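# Press the bell button down and release it

## Task

Ring the bell by pushing its button fully down briefly and then letting it rise again; the press counts only if the bell stays standing and where it was, and a bell that gets tipped over or shifted means failure.

## Robot and tools

Robot: two FANUC CRX-5iA-type arms, left_arm and right_arm, each ending in a two-finger parallel gripper (pads open up to 50 mm). A wrist camera and a block about 10 cm long sit on each hand, on the gripper's -y side. The fingers point along the gripper's +z axis and move apart along its x axis. Cameras: cam_high (fixed, behind the arms) plus cam_left_wrist and cam_right_wrist, all 896x504.

Frames: the scene frame has its origin at table-top height, halfway between the nominal bases, with +z up, +x out across the table, and left_arm on the +y side (image left/right may differ). Bases: left_arm at (-0.023, +0.331, +0.020) m, right_arm at (+0.039, -0.302, +0.020) m, each yawed only about 2 degrees. Every hand position, orientation, target and offset is given in that arm's own base frame; fixed cameras and the table use the scene frame. end_effector_position is the spot between the pads; fingertips extend 17.5 mm further along +z.

The 18-number row (used by execute_actions and move): all values in [-1, 1], one flat list covering both arms: left dx, dy, dz, rx, ry, rz, gripper position, force_limit, speed, then the same nine for the right arm. Both arms must always be filled in. dx..rz are offsets, not poses: they are measured from that arm's Hand target as it stood when the action or move began, along its base axes, and rotation (rx, ry, rz as one rotation vector) turns about the Hand target point. Scale: 1.0 = 0.6 m or 180 degrees (so 0.05 = 30 mm). Rows within one action or one move list all count from the same start, not from the row before; sending the same offset again in a new call moves further. Six zeros re-request the current Hand target. Gripper numbers are absolute commands: position +1 fully open, about -0.65 pads meet, -1 close until blocked; force_limit -1/0/+1 = roughly 20/102/185 N per pad; speed -1/0/+1 = 20/85/150 mm/s; both start at +1. A 0 is a real command, so to keep a gripper unchanged resend its last three numbers.

Tools:
- execute_actions(actions, cameras): actions is a list of actions; each action is a list of up to 15 rows, one per 1/30 s step, the last row held if fewer. One action lasts 0.5 s. An empty list returns state plus images and the scene number/task.
- move(target, speed, blend, blocking, cameras): target is one row or a list of up to 15 rows, all offsets from the same starting Hand targets. Straight-line paths, no obstacle avoidance; everything ends together, minimum 0.5 s, cut off at 10 s. speed in m/s, 0.002 to 1, default 0.25 (rotation up to twice that in rad/s); one value or one per target. blend in metres rounds corners between list targets; 0 stops at each. blocking=false returns after about 0.5 s while motion continues. Finger changes on later targets are applied on arrival once all is still.
- wait(seconds 0 to 10): let the sim run holding commands.
- stop(): brake the running move.
- zoom_image(camera, region [x0, y0, x1, y1] pixels, origin top-left, at most 504 each way) on the newest image of cam_high, cam_left_wrist or cam_right_wrist.
- read_manual(section "licences"): licence text only.
- finished_scene(scene 1 or 2): ends the scene irreversibly; goal must already hold without the robot.

Control facts: each step the controller limits the commanded pose to within 70 mm and 16 degrees of the measured gripper pose, so one action may fall short. "Hand target" in a result is the last commanded (clipped) pose and is the base for the next offsets; the gripper may rest slightly short of it, and a new command re-asks for it. To stop pushing on something, command the target back behind the gripper. A clearance check withholds commands bringing the arms too close (fingers excepted), but is not a guarantee.

Results: end_effector_position (m) and end_effector_quat_wxyz per arm in base frame; Hand target; Tool commands; Joint velocities (may read "within noise"); Flange force along the gripper's axes (noisy, includes held weight; "no reading" possible); gripper object_status: 0 moving, 1 blocked while opening, 2 blocked while closing (a grip), 3 reached the command or pads met; position_measured in counts, opening ≈ (250 - position_measured) x 0.202 mm. move adds a "move:" line with the ending (done = within 3 mm and 2 degrees and at rest, off_target, moving, held, fault) and limits (paced = pose clipped, held = steps withheld). done does not imply contact or no contact. MOTOR HOT and OVER-TEMPERATURE FAULT lines warn of heating.

Hazards: each arm is stiff. Overheating (holding loads, stretched reach, pushing toward unreachable poses) brakes an arm 30 to 60 s. Faster motion hits harder and commanding far beyond a contact presses harder, so approach the button slowly, press only a little past where it bottoms out, then lift. Do not tip or slide the bell, let anything fall or leave the table, or let the arms touch or squeeze each other.

Each tool is called after "Call:" by a JSON object that holds its "fn" and its "kwargs", one argument or row to a line.

## Session

Call:
{"fn": "execute_actions", "kwargs": {
  "actions": []
}}

Scene clock: 0.00 s.
left_arm: end_effector_position=(+0.5057, +0.1009, +0.3578) position_measured=3 object_status=3 end_effector_quat_wxyz=(-0.324, +0.849, +0.272, +0.317) | right_arm: end_effector_position=(+0.3972, -0.3488, +0.0897) position_measured=3 object_status=3 end_effector_quat_wxyz=(-0.309, +0.666, +0.265, +0.625)
Joint positions: left_arm=[-0.111 -0.086 0.03 -0.887 -1.36 -0.794] | right_arm=[-1.198 0.9 0.314 -1.276 -1.938 0.567]
Joint velocities: within noise
Flange force (N): no reading
Hand target: left_arm +0.5057, +0.1009, +0.3578; -0.324, +0.849, +0.272, +0.317 | right_arm +0.3972, -0.3488, +0.0897; -0.309, +0.666, +0.265, +0.625
Tool commands: left_gripper/position=+1.0 left_gripper/force_limit=+1.0 left_gripper/speed=+1.0 right_gripper/position=+1.0 right_gripper/force_limit=+1.0 right_gripper/speed=+1.0

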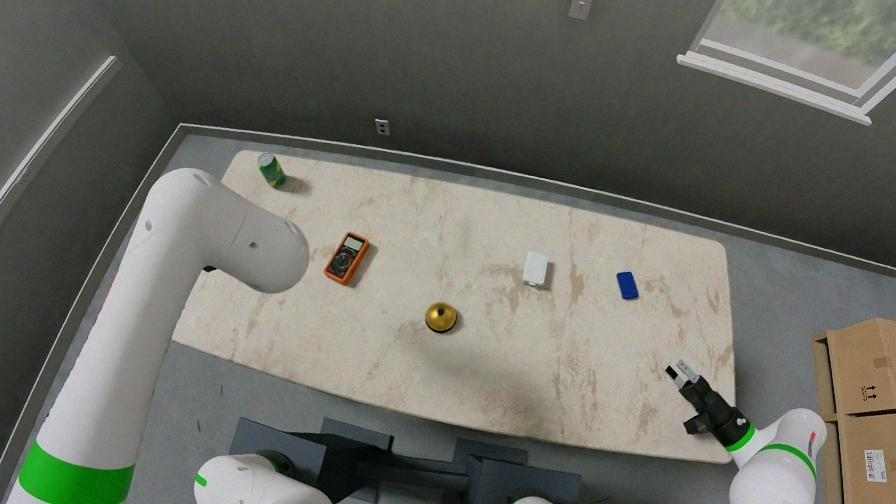

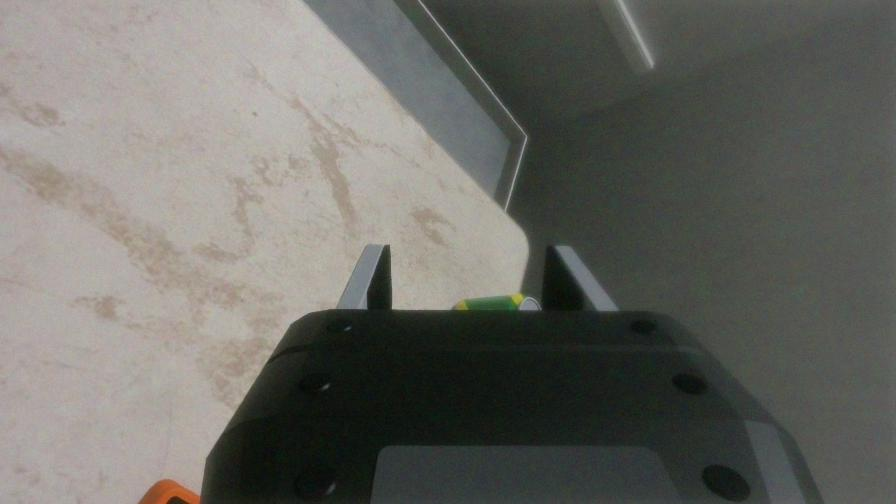

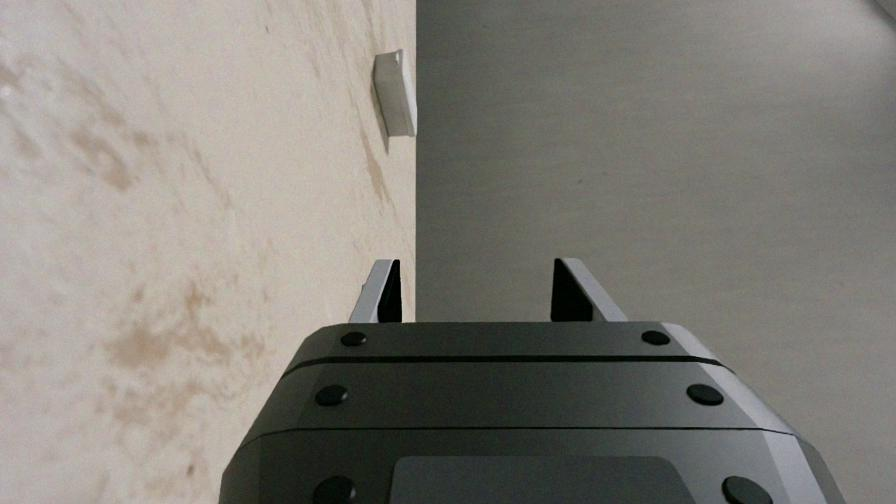

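Call:
{"fn": "move", "kwargs": {
  "target": [0.003,-0.757,-0.363,-0.267,0.134,0,-1,0,1,0,0,0,0,0,0,1,1,1],
  "speed": 0.35,
  "cameras": ["cam_high","cam_left_wrist"]
}}

Scene clock: 21.03 s.
left_arm: end_effector_position=(+0.5075, -0.3533, +0.1401) position_measured=253 object_status=3 end_effector_quat_wxyz=(-0.001, +0.952, +0.305, +0.000) | right_arm: end_effector_position=(+0.3972, -0.3488, +0.0897) position_measured=3 object_status=3 end_effector_quat_wxyz=(-0.309, +0.666, +0.265, +0.625)
Joint positions: left_arm=[-0.397 0.47 0.246 -0.002 -1.347 -0.553] | right_arm=[-1.198 0.9 0.314 -1.276 -1.938 0.567]
Flange force (N): left_arm=[-6.1 -20.1 6.7] | right_arm=[4.8 0.5 -0.3]
Hand target: left_arm +0.5075, -0.3533, +0.1400; -0.001, +0.952, +0.305, +0.000 | right_arm +0.3972, -0.3488, +0.0897; -0.309, +0.666, +0.265, +0.625
Off the commanded pose: left_arm 0.000 m, 0 deg | right_arm 0.000 m, 0 deg.
move: done
camera_calibration:
cam_left_wrist: T_world_to_cam=[[0.801451, 0.598052, 0.00318418, -0.18752], [0.564347, -0.758024, 0.326973, -0.580495], [0.197961, -0.260256, -0.945028, 0.0695256], [0, 0, 0, 1]] pos_world=[0.464126, -0.309788, 0.256107]
Images, in order (width x height): cam_high 896x504, cam_left_wrist 896x504.

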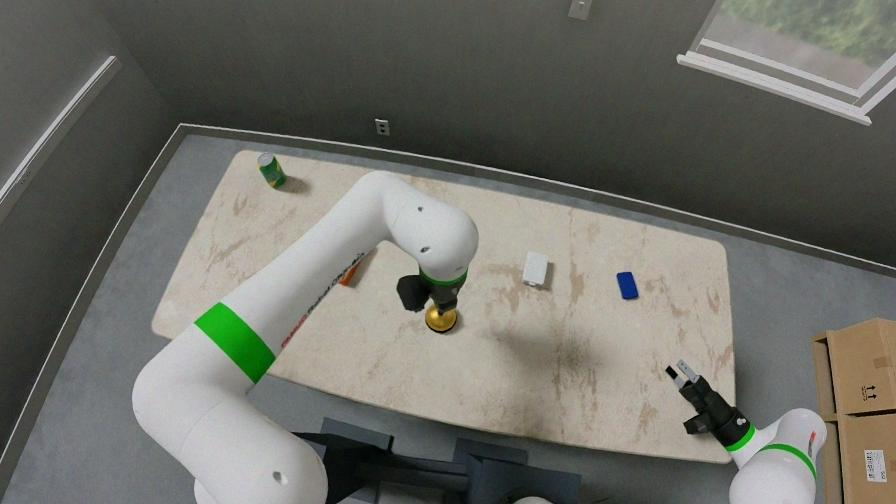

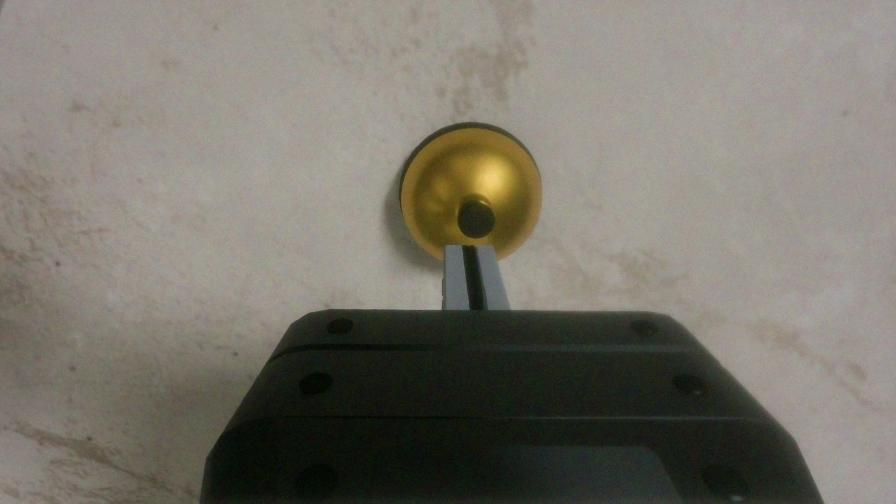

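Call:
{"fn": "move", "kwargs": {
  "target": [0.001,0.001,-0.092,0,0,0,-1,0,1,0,0,0,0,0,0,1,1,1],
  "speed": 0.15,
  "cameras": ["cam_left_wrist","cam_high"]
}}

Call:
{"fn": "zoom_image", "kwargs": {
  "camera": "cam_left_wrist",
  "region": [340, 100, 600, 320]
}}

Call:
{"fn": "zoom_image", "kwargs": {
  "camera": "cam_high",
  "region": [390, 270, 490, 350]
}}

Scene clock: 50.77 s.
left_arm: end_effector_position=(+0.5081, -0.3527, +0.0848) position_measured=253 object_status=3 end_effector_quat_wxyz=(-0.001, +0.952, +0.305, +0.000) | right_arm: end_effector_position=(+0.3972, -0.3488, +0.0897) position_measured=3 object_status=3 end_effector_quat_wxyz=(-0.309, +0.666, +0.265, +0.625)
Joint positions: left_arm=[-0.396 0.509 0.169 -0.002 -1.232 -0.554] | right_arm=[-1.198 0.9 0.314 -1.276 -1.938 0.567]
Flange force (N): left_arm=[-6.8 -21.3 3.7] | right_arm=[4.1 0.8 -0.4]
Hand target: left_arm +0.5081, -0.3527, +0.0848; -0.001, +0.952, +0.305, +0.000 | right_arm +0.3972, -0.3488, +0.0897; -0.309, +0.666, +0.265, +0.625
Off the commanded pose: left_arm 0.000 m, 0 deg | right_arm 0.000 m, 0 deg.
move: done
camera_calibration:
cam_left_wrist: T_world_to_cam=[[0.801451, 0.598052, 0.00318418, -0.188184], [0.564347, -0.758024, 0.326973, -0.56233], [0.197961, -0.260256, -0.945028, 0.0173975], [0, 0, 0, 1]] pos_world=[0.464726, -0.309188, 0.200907]
Images, in order (width x height): cam_high 896x504, cam_left_wrist 896x504.

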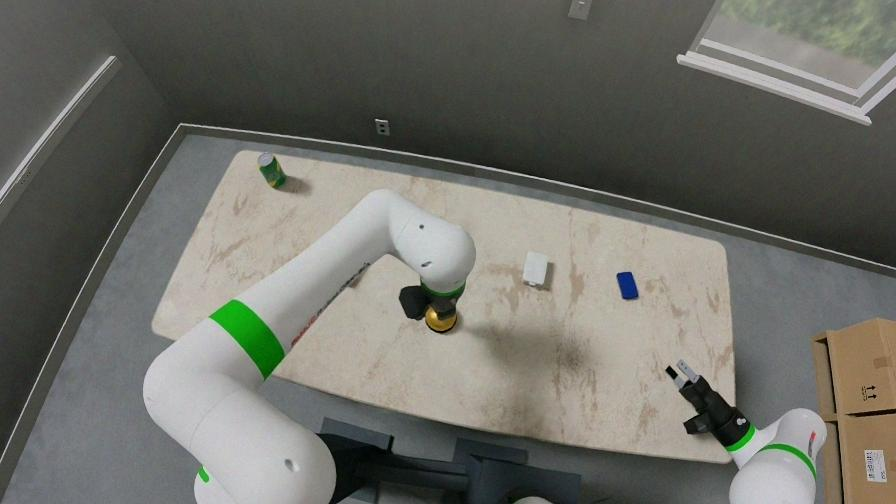

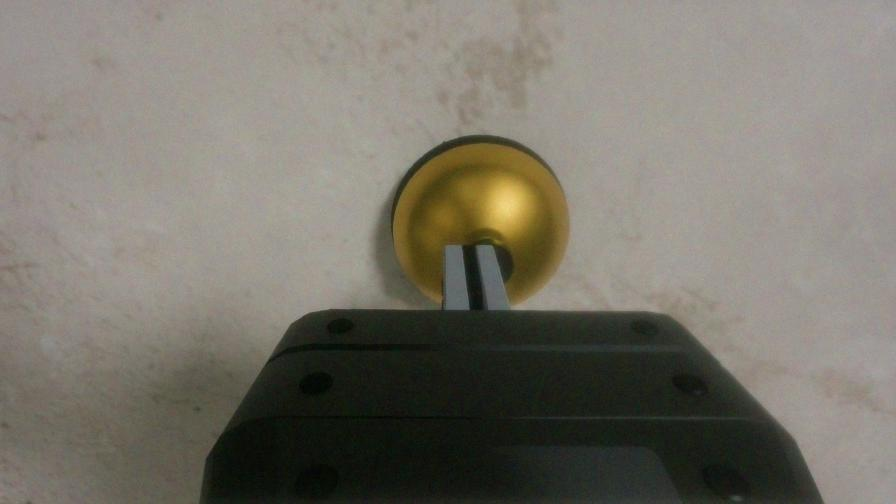

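Scaled by 1.938 from the camera's 896x504 image, which has a finer 1280x720 frame.

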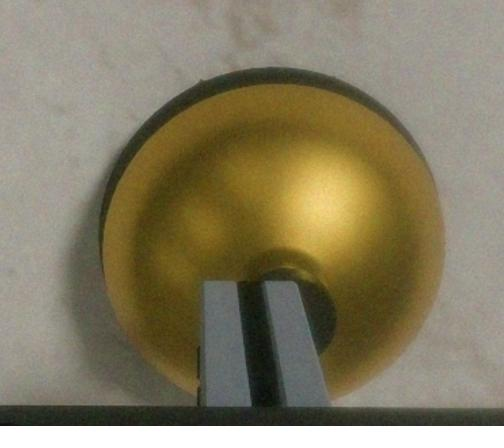

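Scaled by 5.040 from the camera's 896x504 image, which has a finer 1280x720 frame.

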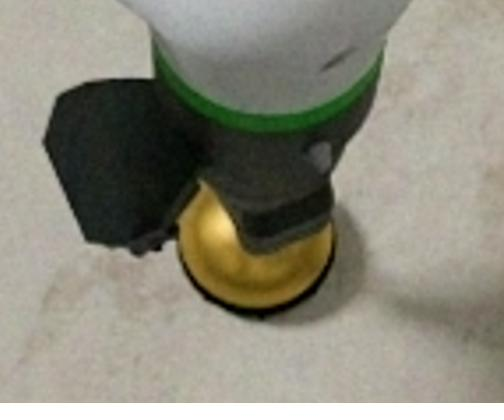

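Call:
{"fn": "move", "kwargs": {
  "target": [0.0055,0.0123,0.01,0,0,0,-1,0,1,0,0,0,0,0,0,1,1,1],
  "speed": 0.1,
  "cameras": ["cam_left_wrist"]
}}

Call:
{"fn": "zoom_image", "kwargs": {
  "camera": "cam_left_wrist",
  "region": [340, 100, 600, 320]
}}

Scene clock: 64.37 s.
left_arm: end_effector_position=(+0.5114, -0.3453, +0.0908) position_measured=253 object_status=3 end_effector_quat_wxyz=(-0.001, +0.952, +0.305, +0.000) | right_arm: end_effector_position=(+0.3972, -0.3488, +0.0897) position_measured=3 object_status=3 end_effector_quat_wxyz=(-0.309, +0.666, +0.265, +0.625)
Joint positions: left_arm=[-0.383 0.501 0.171 -0.002 -1.242 -0.568] | right_arm=[-1.198 0.9 0.314 -1.276 -1.938 0.567]
Flange force (N): left_arm=[-6.3 -20.8 3.8] | right_arm=[4.7 -0.2 -0.3]
Hand target: left_arm +0.5114, -0.3453, +0.0908; -0.001, +0.952, +0.305, +0.000 | right_arm +0.3972, -0.3488, +0.0897; -0.309, +0.666, +0.265, +0.625
Off the commanded pose: left_arm 0.000 m, 0 deg | right_arm 0.000 m, 0 deg.
move: done
camera_calibration:
cam_left_wrist: T_world_to_cam=[[0.801468, 0.598029, 0.00310926, -0.195213], [0.564356, -0.75804, 0.326921, -0.560619], [0.197865, -0.260262, -0.945047, 0.0243614], [0, 0, 0, 1]] pos_world=[0.468026, -0.301888, 0.206907]
Images, in order (width x height): cam_left_wrist 896x504.

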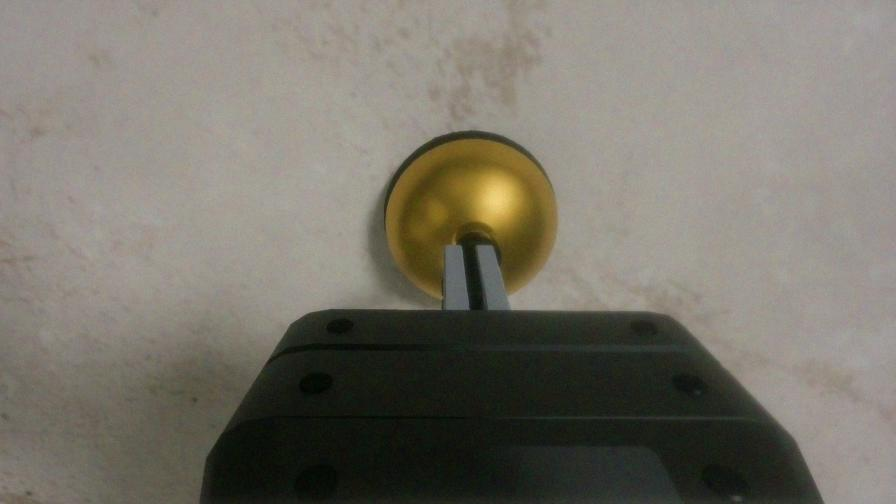

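Scaled by 1.938 from the camera's 896x504 image, which has a finer 1280x720 frame.

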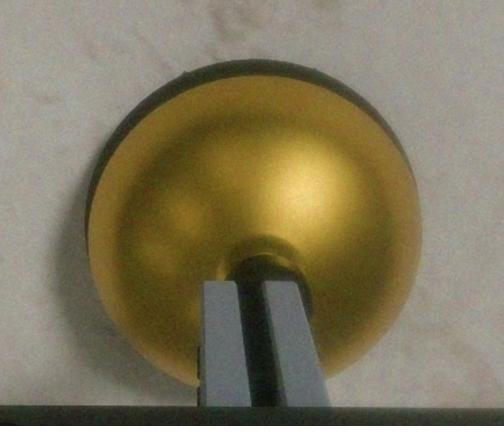

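Call:
{"fn": "move", "kwargs": {
  "target": [
    [0,0.006,0,0,0,0,-1,0,1,0,0,0,0,0,0,1,1,1],
    [0,0.006,-0.022,0,0,0,-1,0,1,0,0,0,0,0,0,1,1,1]
  ],
  "speed": 0.05,
  "blend": 0.002,
  "cameras": ["cam_left_wrist"]
}}

Call:
{"fn": "zoom_image", "kwargs": {
  "camera": "cam_left_wrist",
  "region": [340, 100, 600, 320]
}}

Scene clock: 77.10 s.
left_arm: end_effector_position=(+0.5114, -0.3417, +0.0777) position_measured=253 object_status=3 end_effector_quat_wxyz=(-0.001, +0.952, +0.305, +0.000) | right_arm: end_effector_position=(+0.3972, -0.3488, +0.0897) position_measured=3 object_status=3 end_effector_quat_wxyz=(-0.309, +0.666, +0.265, +0.625)
Joint positions: left_arm=[-0.377 0.507 0.148 -0.002 -1.213 -0.573] | right_arm=[-1.198 0.9 0.314 -1.276 -1.938 0.567]
Flange force (N): left_arm=[-7.0 -22.1 3.4] | right_arm=[4.6 0.6 0.0]
Hand target: left_arm +0.5114, -0.3417, +0.0776; -0.001, +0.952, +0.305, +0.000 | right_arm +0.3972, -0.3488, +0.0897; -0.309, +0.666, +0.265, +0.625
Off the commanded pose: left_arm 0.000 m, 0 deg | right_arm 0.000 m, 0 deg.
move: done; blend cut to 0.0018 m at target 1
camera_calibration:
cam_left_wrist: T_world_to_cam=[[0.801481, 0.598012, 0.00305337, -0.197325], [0.56434, -0.758022, 0.326991, -0.553575], [0.197859, -0.260354, -0.945022, 0.012794], [0, 0, 0, 1]] pos_world=[0.468026, -0.298288, 0.193708]
Images, in order (width x height): cam_left_wrist 896x504.

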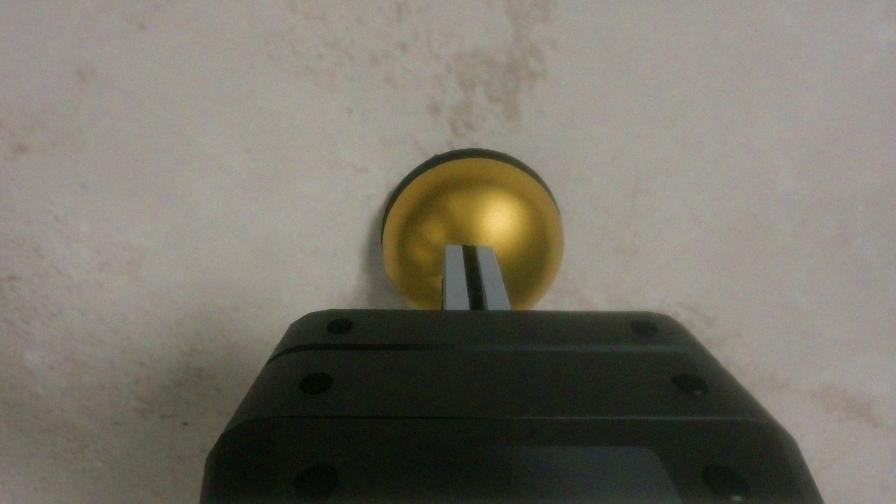

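Scaled by 1.938 from the camera's 896x504 image, which has a finer 1280x720 frame.

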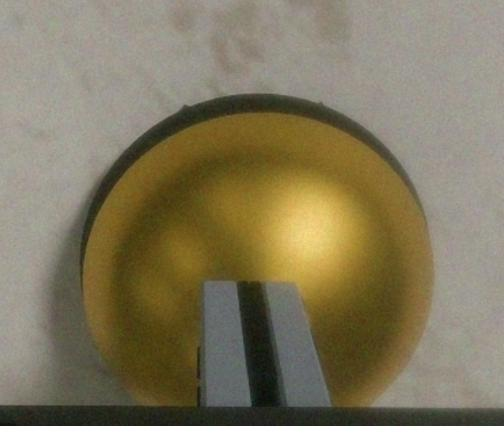

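Call:
{"fn": "execute_actions", "kwargs": {
  "actions": [
    [[0,0,-0.004,0,0,0,-1,0,1,0,0,0,0,0,0,1,1,1]],
    [[0,0,-0.004,0,0,0,-1,0,1,0,0,0,0,0,0,1,1,1]],
    [[0,0,-0.004,0,0,0,-1,0,1,0,0,0,0,0,0,1,1,1]],
    [[0,0,-0.004,0,0,0,-1,0,1,0,0,0,0,0,0,1,1,1]]
  ],
  "cameras": ["cam_left_wrist"]
}}

Scene clock: 83.57 s.
left_arm: end_effector_position=(+0.5114, -0.3417, +0.0680) position_measured=253 object_status=3 end_effector_quat_wxyz=(-0.001, +0.952, +0.305, +0.000) | right_arm: end_effector_position=(+0.3972, -0.3488, +0.0897) position_measured=3 object_status=3 end_effector_quat_wxyz=(-0.309, +0.666, +0.265, +0.625)
Joint positions: left_arm=[-0.377 0.516 0.137 -0.002 -1.193 -0.573] | right_arm=[-1.198 0.9 0.314 -1.276 -1.938 0.567]
Flange force (N): left_arm=[-6.4 -19.3 -0.3] | right_arm=[4.9 0.2 -0.5]
Flange force at the end of the 1st action (N): left_arm=[-7.0 -21.0 2.9] | right_arm=[4.9 0.1 -0.4]
Flange force at the end of the 2nd action (N): left_arm=[-7.3 -21.2 2.9] | right_arm=[4.5 0.7 -0.7]
Flange force at the end of the 3rd action (N): left_arm=[-6.6 -20.9 1.3] | right_arm=[4.4 0.3 -0.4]
Hand target: left_arm +0.5114, -0.3417, +0.0680; -0.001, +0.952, +0.305, +0.000 | right_arm +0.3972, -0.3488, +0.0897; -0.309, +0.666, +0.265, +0.625
Off the commanded pose: left_arm 0.000 m, 0 deg | right_arm 0.000 m, 0 deg.
camera_calibration:
cam_left_wrist: T_world_to_cam=[[0.801468, 0.598029, 0.00310926, -0.197295], [0.564356, -0.75804, 0.326921, -0.550436], [0.197865, -0.260262, -0.945047, 0.00375126], [0, 0, 0, 1]] pos_world=[0.468026, -0.298288, 0.184107]
Images, in order (width x height): cam_left_wrist 896x504.

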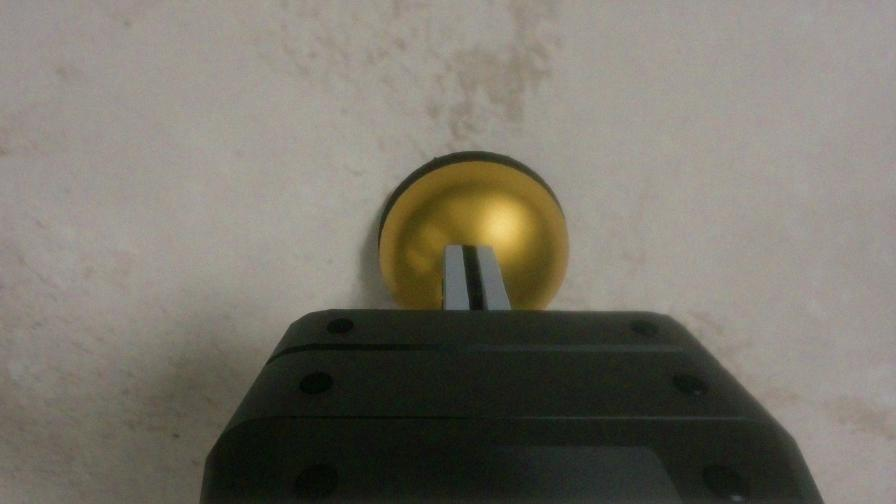

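Call:
{"fn": "execute_actions", "kwargs": {
  "actions": [
    [[0,0,-0.002,0,0,0,-1,0,1,0,0,0,0,0,0,1,1,1]],
    [[0,0,-0.002,0,0,0,-1,0,1,0,0,0,0,0,0,1,1,1]],
    [[0,0,-0.002,0,0,0,-1,0,1,0,0,0,0,0,0,1,1,1]]
  ]
}}

Scene clock: 91.40 s.
left_arm: end_effector_position=(+0.5114, -0.3417, +0.0644) position_measured=253 object_status=3 end_effector_quat_wxyz=(-0.001, +0.952, +0.305, +0.000) | right_arm: end_effector_position=(+0.3972, -0.3488, +0.0897) position_measured=3 object_status=3 end_effector_quat_wxyz=(-0.309, +0.666, +0.265, +0.625)
Joint positions: left_arm=[-0.377 0.519 0.133 -0.002 -1.186 -0.573] | right_arm=[-1.198 0.9 0.314 -1.276 -1.938 0.567]
Flange force (N): left_arm=[-8.2 -35.6 -68.2] | right_arm=[4.8 0.1 -0.3]
Flange force at the end of the 1st action (N): left_arm=[-5.8 -20.3 -3.8] | right_arm=[5.0 -0.2 -0.4]
Flange force at the end of the 2nd action (N): left_arm=[-5.8 -28.3 -35.9] | right_arm=[4.6 0.3 -0.4]
Hand target: left_arm +0.5114, -0.3417, +0.0644; -0.001, +0.952, +0.305, +0.000 | right_arm +0.3972, -0.3488, +0.0897; -0.309, +0.666, +0.265, +0.625
Off the commanded pose: left_arm 0.000 m, 0 deg | right_arm 0.000 m, 0 deg.

Call:
{"fn": "move", "kwargs": {
  "target": [0,0,0.08,0,0,0,-1,0,1,0,0,0,0,0,0,1,1,1],
  "speed": 0.1,
  "cameras": ["cam_left_wrist"]
}}

Scene clock: 95.27 s.
left_arm: end_effector_position=(+0.5114, -0.3418, +0.1124) position_measured=253 object_status=3 end_effector_quat_wxyz=(-0.001, +0.952, +0.305, +0.000) | right_arm: end_effector_position=(+0.3972, -0.3488, +0.0897) position_measured=3 object_status=3 end_effector_quat_wxyz=(-0.309, +0.666, +0.265, +0.625)
Joint positions: left_arm=[-0.377 0.48 0.193 -0.002 -1.285 -0.573] | right_arm=[-1.198 0.9 0.314 -1.276 -1.938 0.567]
Flange force (N): left_arm=[-6.5 -20.8 3.7] | right_arm=[4.8 0.5 -0.3]
Hand target: left_arm +0.5114, -0.3417, +0.1124; -0.001, +0.952, +0.305, +0.000 | right_arm +0.3972, -0.3488, +0.0897; -0.309, +0.666, +0.265, +0.625
Off the commanded pose: left_arm 0.000 m, 0 deg | right_arm 0.000 m, 0 deg.
move: done
camera_calibration:
cam_left_wrist: T_world_to_cam=[[0.801453, 0.59805, 0.00294975, -0.197383], [0.564414, -0.757989, 0.326939, -0.564968], [0.197762, -0.260362, -0.945041, 0.0457288], [0, 0, 0, 1]] pos_world=[0.468025, -0.298288, 0.228508]
Images, in order (width x height): cam_left_wrist 896x504.

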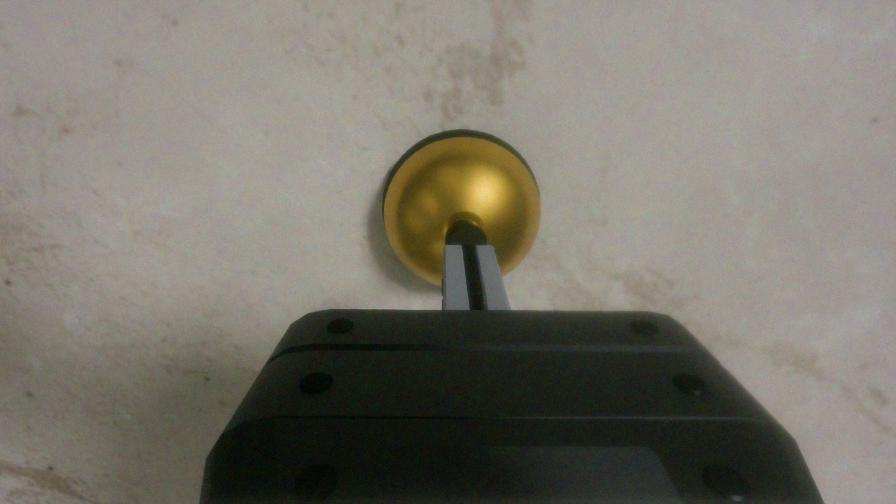

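Call:
{"fn": "finished_scene", "kwargs": {
  "scene": 1
}}

The scene is finished: the task was done.


## Next scene

The same job, from a new start.

Call:
{"fn": "execute_actions", "kwargs": {
  "actions": []
}}

Scene clock: 0.00 s.
left_arm: end_effector_position=(+0.8787, +0.0266, +0.0883) position_measured=3 object_status=3 end_effector_quat_wxyz=(+0.398, +0.044, +0.835, -0.378) | right_arm: end_effector_position=(+0.4846, +0.2406, +0.2312) position_measured=3 object_status=3 end_effector_quat_wxyz=(-0.143, -0.342, +0.925, -0.086)
Joint positions: left_arm=[0.335 0.925 0.124 1.564 -0.991 -0.004] | right_arm=[0.735 0.491 0.432 0.054 -1.842 1.55]
Joint velocities: within noise
Flange force (N): no reading
Hand target: left_arm +0.8787, +0.0266, +0.0883; +0.398, +0.044, +0.835, -0.378 | right_arm +0.4846, +0.2406, +0.2312; -0.143, -0.342, +0.925, -0.086
Tool commands: left_gripper/position=+1.0 left_gripper/force_limit=+1.0 left_gripper/speed=+1.0 right_gripper/position=+1.0 right_gripper/force_limit=+1.0 right_gripper/speed=+1.0
camera_calibration:
cam_left_wrist: T_world_to_cam=[[-0.688349, -0.241132, -0.684128, 0.680096], [0.132911, 0.885237, -0.445747, -0.0814473], [0.713099, -0.397758, -0.577303, -0.435488], [0, 0, 0, 1]] pos_world=[0.789515, 0.062874, 0.177559]
cam_right_wrist: T_world_to_cam=[[-0.732601, -0.600489, 0.320482, 0.432788], [-0.545056, 0.799569, 0.252196, 0.0288923], [-0.407688, 0.0100788, -0.913066, 0.539861], [0, 0, 0, 1]] pos_world=[0.552904, 0.231342, 0.346942]

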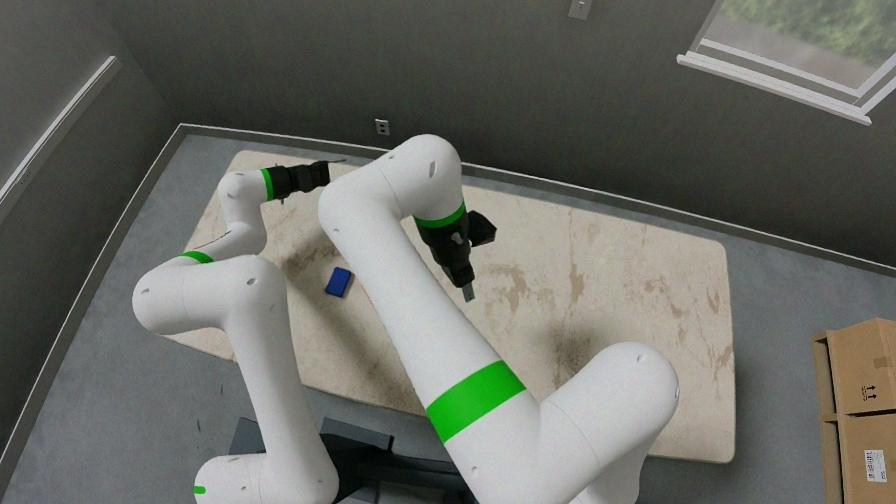

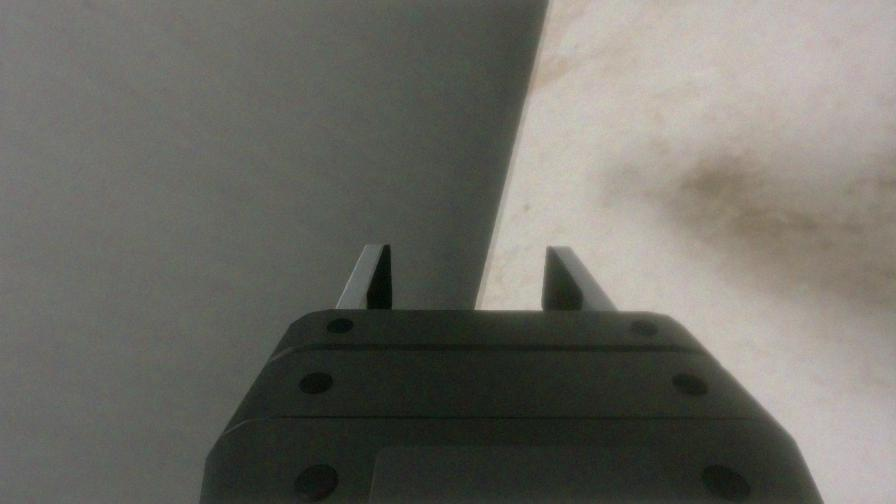

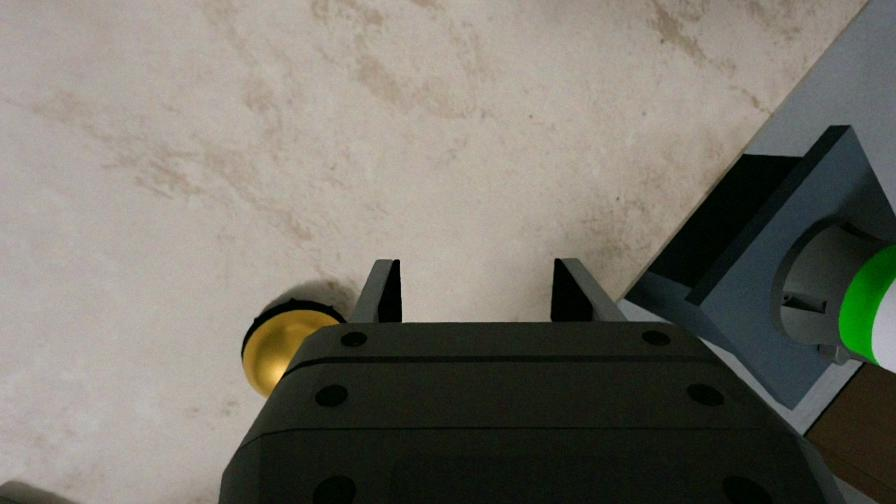

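Call:
{"fn": "move", "kwargs": {
  "target": [0,0,0,0,0,0,1,1,1,-0.06,0.225,-0.145,0.083,-0.067,0,-1,0,1],
  "speed": 0.25,
  "cameras": ["cam_right_wrist"]
}}

Call:
{"fn": "zoom_image", "kwargs": {
  "camera": "cam_right_wrist",
  "region": [340, 100, 600, 320]
}}

Scene clock: 15.97 s.
left_arm: end_effector_position=(+0.8787, +0.0266, +0.0883) position_measured=3 object_status=3 end_effector_quat_wxyz=(+0.398, +0.044, +0.835, -0.378) | right_arm: end_effector_position=(+0.4486, +0.3755, +0.1443) position_measured=253 object_status=3 end_effector_quat_wxyz=(+0.000, -0.347, +0.938, +0.000)
Joint positions: left_arm=[0.335 0.925 0.124 1.564 -0.991 -0.004] | right_arm=[0.922 0.384 0.134 0.001 -1.32 1.357]
Flange force (N): left_arm=[15.7 -17.4 -12.6] | right_arm=[-0.8 0.4 -2.8]
Hand target: left_arm +0.8787, +0.0266, +0.0883; +0.398, +0.044, +0.835, -0.378 | right_arm +0.4486, +0.3756, +0.1442; +0.000, -0.347, +0.938, +0.000
Off the commanded pose: left_arm 0.000 m, 0 deg | right_arm 0.000 m, 0 deg.
move: done
camera_calibration:
cam_right_wrist: T_world_to_cam=[[-0.766444, -0.642307, -0.00232507, 0.592859], [-0.606868, 0.72296, 0.330213, -0.03151], [-0.210417, 0.254501, -0.943904, 0.26863], [0, 0, 0, 1]] pos_world=[0.491795, 0.335212, 0.265345]
Images, in order (width x height): cam_right_wrist 896x504.

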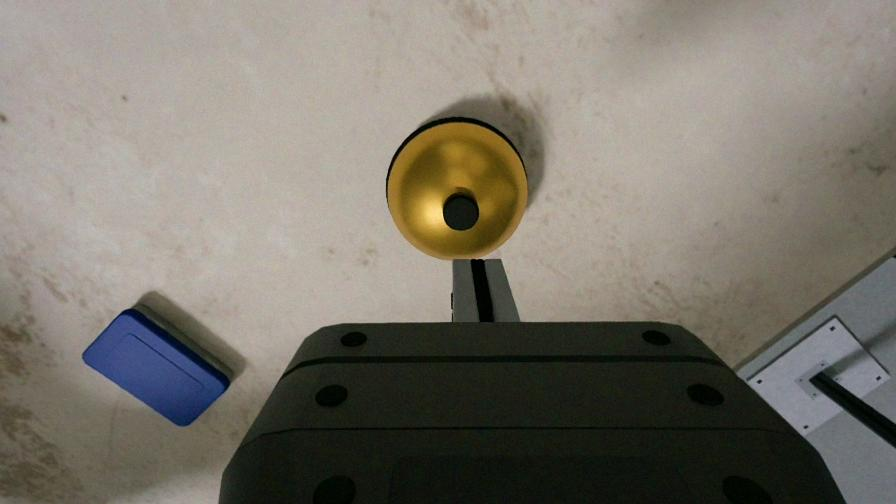

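Scaled by 1.938 from the camera's 896x504 image, which has a finer 1280x720 frame.

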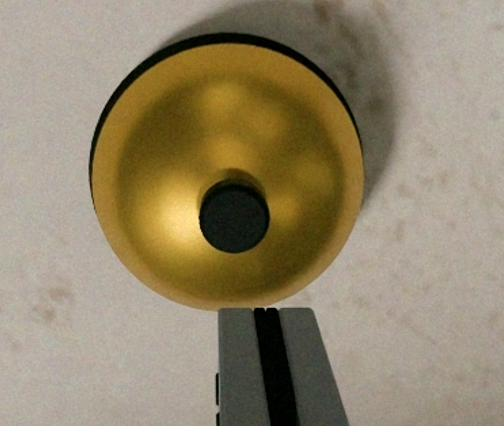

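Call:
{"fn": "move", "kwargs": {
  "target": [0,0,0,0,0,0,1,1,1,0.0115,-0.0045,-0.075,0,0,0,-1,0,1],
  "speed": 0.15,
  "cameras": ["cam_right_wrist"]
}}

Call:
{"fn": "zoom_image", "kwargs": {
  "camera": "cam_right_wrist",
  "region": [340, 100, 600, 320]
}}

Scene clock: 32.20 s.
left_arm: end_effector_position=(+0.8787, +0.0266, +0.0883) position_measured=3 object_status=3 end_effector_quat_wxyz=(+0.398, +0.044, +0.835, -0.378) | right_arm: end_effector_position=(+0.4555, +0.3728, +0.0993) position_measured=253 object_status=3 end_effector_quat_wxyz=(+0.000, -0.347, +0.938, +0.000)
Joint positions: left_arm=[0.335 0.925 0.124 1.564 -0.991 -0.004] | right_arm=[0.909 0.425 0.081 0.001 -1.227 1.369]
Flange force (N): left_arm=[15.3 -17.2 -13.2] | right_arm=[-0.3 0.3 -2.8]
Hand target: left_arm +0.8787, +0.0266, +0.0883; +0.398, +0.044, +0.835, -0.378 | right_arm +0.4555, +0.3729, +0.0992; +0.000, -0.347, +0.938, +0.000
Off the commanded pose: left_arm 0.000 m, 0 deg | right_arm 0.000 m, 0 deg.
move: done
camera_calibration:
cam_right_wrist: T_world_to_cam=[[-0.766399, -0.64236, -0.00236158, 0.596236], [-0.606962, 0.722952, 0.330056, -0.0104881], [-0.210308, 0.254388, -0.943958, 0.228267], [0, 0, 0, 1]] pos_world=[0.498595, 0.332512, 0.220344]
Images, in order (width x height): cam_right_wrist 896x504.

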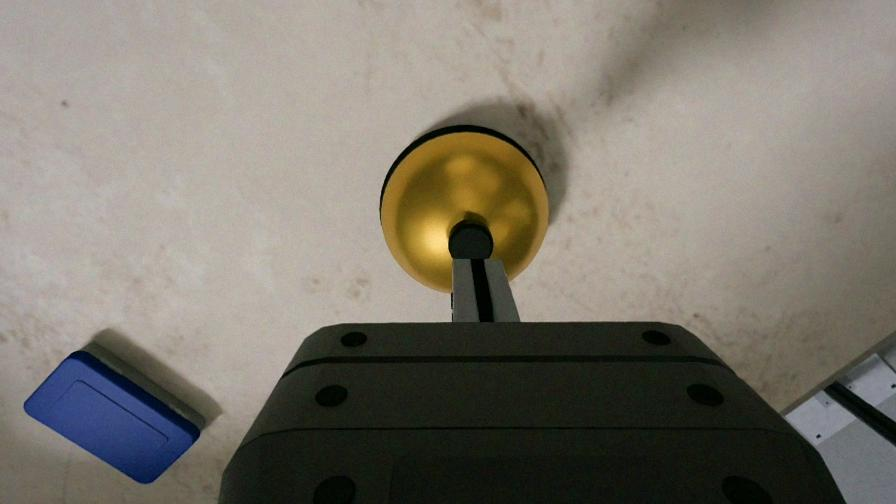

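Scaled by 1.938 from the camera's 896x504 image, which has a finer 1280x720 frame.

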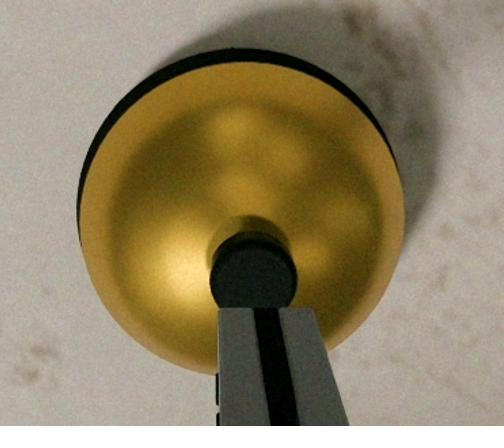

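Call:
{"fn": "move", "kwargs": {
  "target": [
    [0,0,0,0,0,0,1,1,1,0.0045,-0.0058,-0.02,0,0,0,-1,0,1],
    [0,0,0,0,0,0,1,1,1,0.0045,-0.0058,-0.044,0,0,0,-1,0,1]
  ],
  "speed": 0.05,
  "blend": 0.004
}}

Call:
{"fn": "execute_actions", "kwargs": {
  "actions": [
    [[0,0,0,0,0,0,1,1,1,0,0,-0.003,0,0,0,-1,0,1]],
    [[0,0,0,0,0,0,1,1,1,0,0,-0.003,0,0,0,-1,0,1]],
    [[0,0,0,0,0,0,1,1,1,0,0,-0.003,0,0,0,-1,0,1]]
  ],
  "cameras": ["cam_right_wrist"]
}}

Scene clock: 45.50 s.
left_arm: end_effector_position=(+0.8787, +0.0266, +0.0883) position_measured=3 object_status=3 end_effector_quat_wxyz=(+0.398, +0.044, +0.835, -0.378) | right_arm: end_effector_position=(+0.4582, +0.3694, +0.0729) position_measured=253 object_status=3 end_effector_quat_wxyz=(+0.000, -0.347, +0.938, +0.000)
Joint positions: left_arm=[0.335 0.925 0.124 1.564 -0.991 -0.004] | right_arm=[0.902 0.448 0.049 0.001 -1.171 1.376]
Flange force (N): left_arm=[15.5 -17.1 -12.5] | right_arm=[-0.3 0.1 -3.4]
Hand target: left_arm +0.8787, +0.0266, +0.0883; +0.398, +0.044, +0.835, -0.378 | right_arm +0.4582, +0.3694, +0.0728; +0.000, -0.347, +0.938, +0.000
Off the commanded pose: left_arm 0.000 m, 0 deg | right_arm 0.000 m, 0 deg.
move: done

Scene clock: 47.20 s.
left_arm: end_effector_position=(+0.8787, +0.0266, +0.0883) position_measured=3 object_status=3 end_effector_quat_wxyz=(+0.398, +0.044, +0.835, -0.378) | right_arm: end_effector_position=(+0.4582, +0.3694, +0.0674) position_measured=253 object_status=3 end_effector_quat_wxyz=(+0.000, -0.347, +0.938, +0.000)
Joint positions: left_arm=[0.335 0.925 0.124 1.564 -0.991 -0.004] | right_arm=[0.902 0.453 0.042 0.001 -1.16 1.376]
Flange force (N): left_arm=[15.2 -17.3 -13.1] | right_arm=[-0.5 1.1 -10.3]
Flange force at the end of the 1st action (N): left_arm=[15.3 -17.0 -12.7] | right_arm=[-0.2 0.4 -4.4]
Flange force at the end of the 2nd action (N): left_arm=[15.9 -17.9 -13.1] | right_arm=[-0.6 0.4 -5.6]
Hand target: left_arm +0.8787, +0.0266, +0.0883; +0.398, +0.044, +0.835, -0.378 | right_arm +0.4582, +0.3694, +0.0674; +0.000, -0.347, +0.938, +0.000
Off the commanded pose: left_arm 0.000 m, 0 deg | right_arm 0.000 m, 0 deg.
camera_calibration:
cam_right_wrist: T_world_to_cam=[[-0.766404, -0.642354, -0.00234602, 0.595979], [-0.606917, 0.722918, 0.330213, 0.00416956], [-0.210418, 0.2545, -0.943904, 0.199621], [0, 0, 0, 1]] pos_world=[0.501295, 0.329012, 0.188444]
Images, in order (width x height): cam_right_wrist 896x504.

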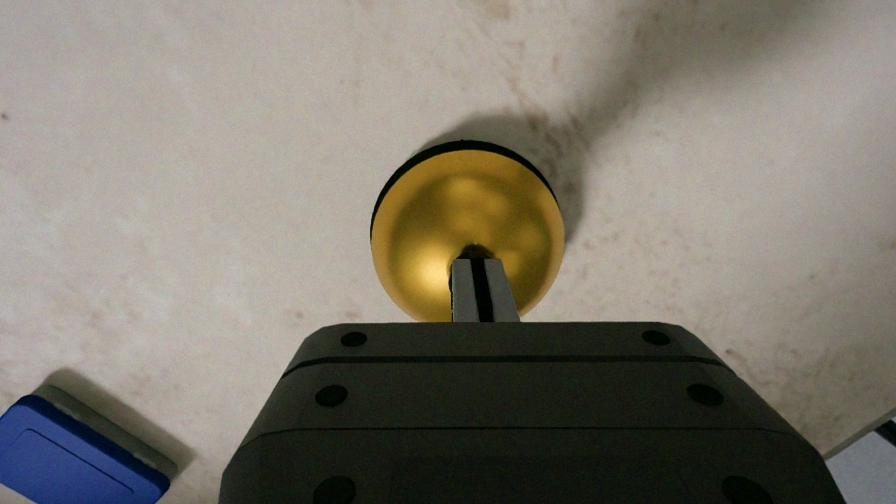

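Call:
{"fn": "execute_actions", "kwargs": {
  "actions": [
    [[0,0,0,0,0,0,1,1,1,0,0,-0.002,0,0,0,-1,0,1]],
    [[0,0,0,0,0,0,1,1,1,0,0,-0.0018,0,0,0,-1,0,1]]
  ]
}}

Scene clock: 52.17 s.
left_arm: end_effector_position=(+0.8787, +0.0266, +0.0883) position_measured=3 object_status=3 end_effector_quat_wxyz=(+0.398, +0.044, +0.835, -0.378) | right_arm: end_effector_position=(+0.4582, +0.3694, +0.0652) position_measured=253 object_status=3 end_effector_quat_wxyz=(+0.000, -0.347, +0.938, +0.000)
Joint positions: left_arm=[0.335 0.925 0.124 1.564 -0.991 -0.004] | right_arm=[0.902 0.456 0.04 0.001 -1.155 1.376]
Flange force (N): left_arm=[14.9 -17.2 -12.5] | right_arm=[13.0 7.2 -74.3]
Flange force at the end of the 1st action (N): left_arm=[15.6 -17.4 -12.7] | right_arm=[6.5 5.1 -43.2]
Hand target: left_arm +0.8787, +0.0266, +0.0883; +0.398, +0.044, +0.835, -0.378 | right_arm +0.4582, +0.3694, +0.0652; +0.000, -0.347, +0.938, +0.000
Off the commanded pose: left_arm 0.000 m, 0 deg | right_arm 0.000 m, 0 deg.

Call:
{"fn": "move", "kwargs": {
  "target": [0,0,0,0,0,0,1,1,1,0,0,0.08,0,0,0,-1,0,1],
  "speed": 0.1,
  "cameras": ["cam_right_wrist"]
}}

Scene clock: 57.50 s.
left_arm: end_effector_position=(+0.8787, +0.0266, +0.0883) position_measured=3 object_status=3 end_effector_quat_wxyz=(+0.398, +0.044, +0.835, -0.378) | right_arm: end_effector_position=(+0.4582, +0.3693, +0.1131) position_measured=253 object_status=3 end_effector_quat_wxyz=(+0.000, -0.347, +0.938, +0.000)
Joint positions: left_arm=[0.335 0.925 0.124 1.564 -0.991 -0.004] | right_arm=[0.902 0.414 0.1 0.001 -1.256 1.376]
Flange force (N): left_arm=[15.3 -16.9 -12.6] | right_arm=[-0.1 0.2 -2.7]
Hand target: left_arm +0.8787, +0.0266, +0.0883; +0.398, +0.044, +0.835, -0.378 | right_arm +0.4582, +0.3694, +0.1132; +0.000, -0.347, +0.938, +0.000
Off the commanded pose: left_arm 0.000 m, 0 deg | right_arm 0.000 m, 0 deg.
move: done
camera_calibration:
cam_right_wrist: T_world_to_cam=[[-0.766485, -0.642258, -0.00231582, 0.596165], [-0.606854, 0.723043, 0.330057, -0.0108974], [-0.210307, 0.254389, -0.943958, 0.242772], [0, 0, 0, 1]] pos_world=[0.501395, 0.329012, 0.234144]
Images, in order (width x height): cam_right_wrist 896x504.

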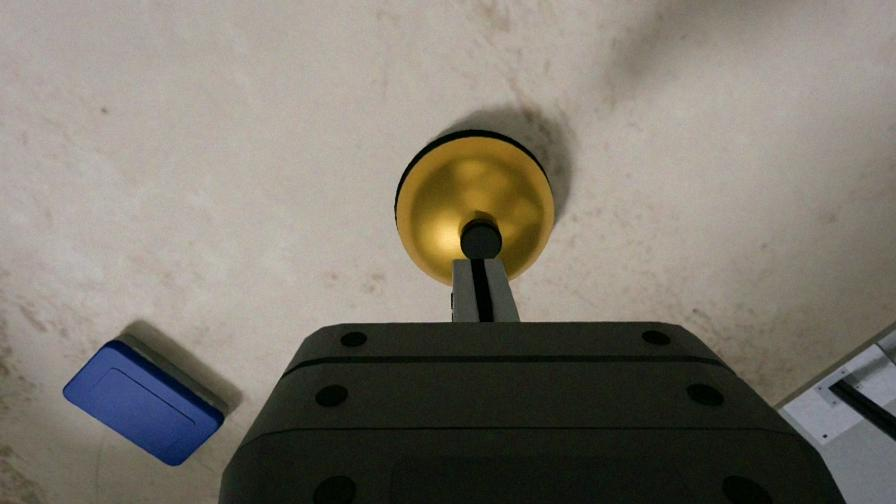

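Call:
{"fn": "finished_scene", "kwargs": {
  "scene": 2
}}

The scene is finished: the task was done.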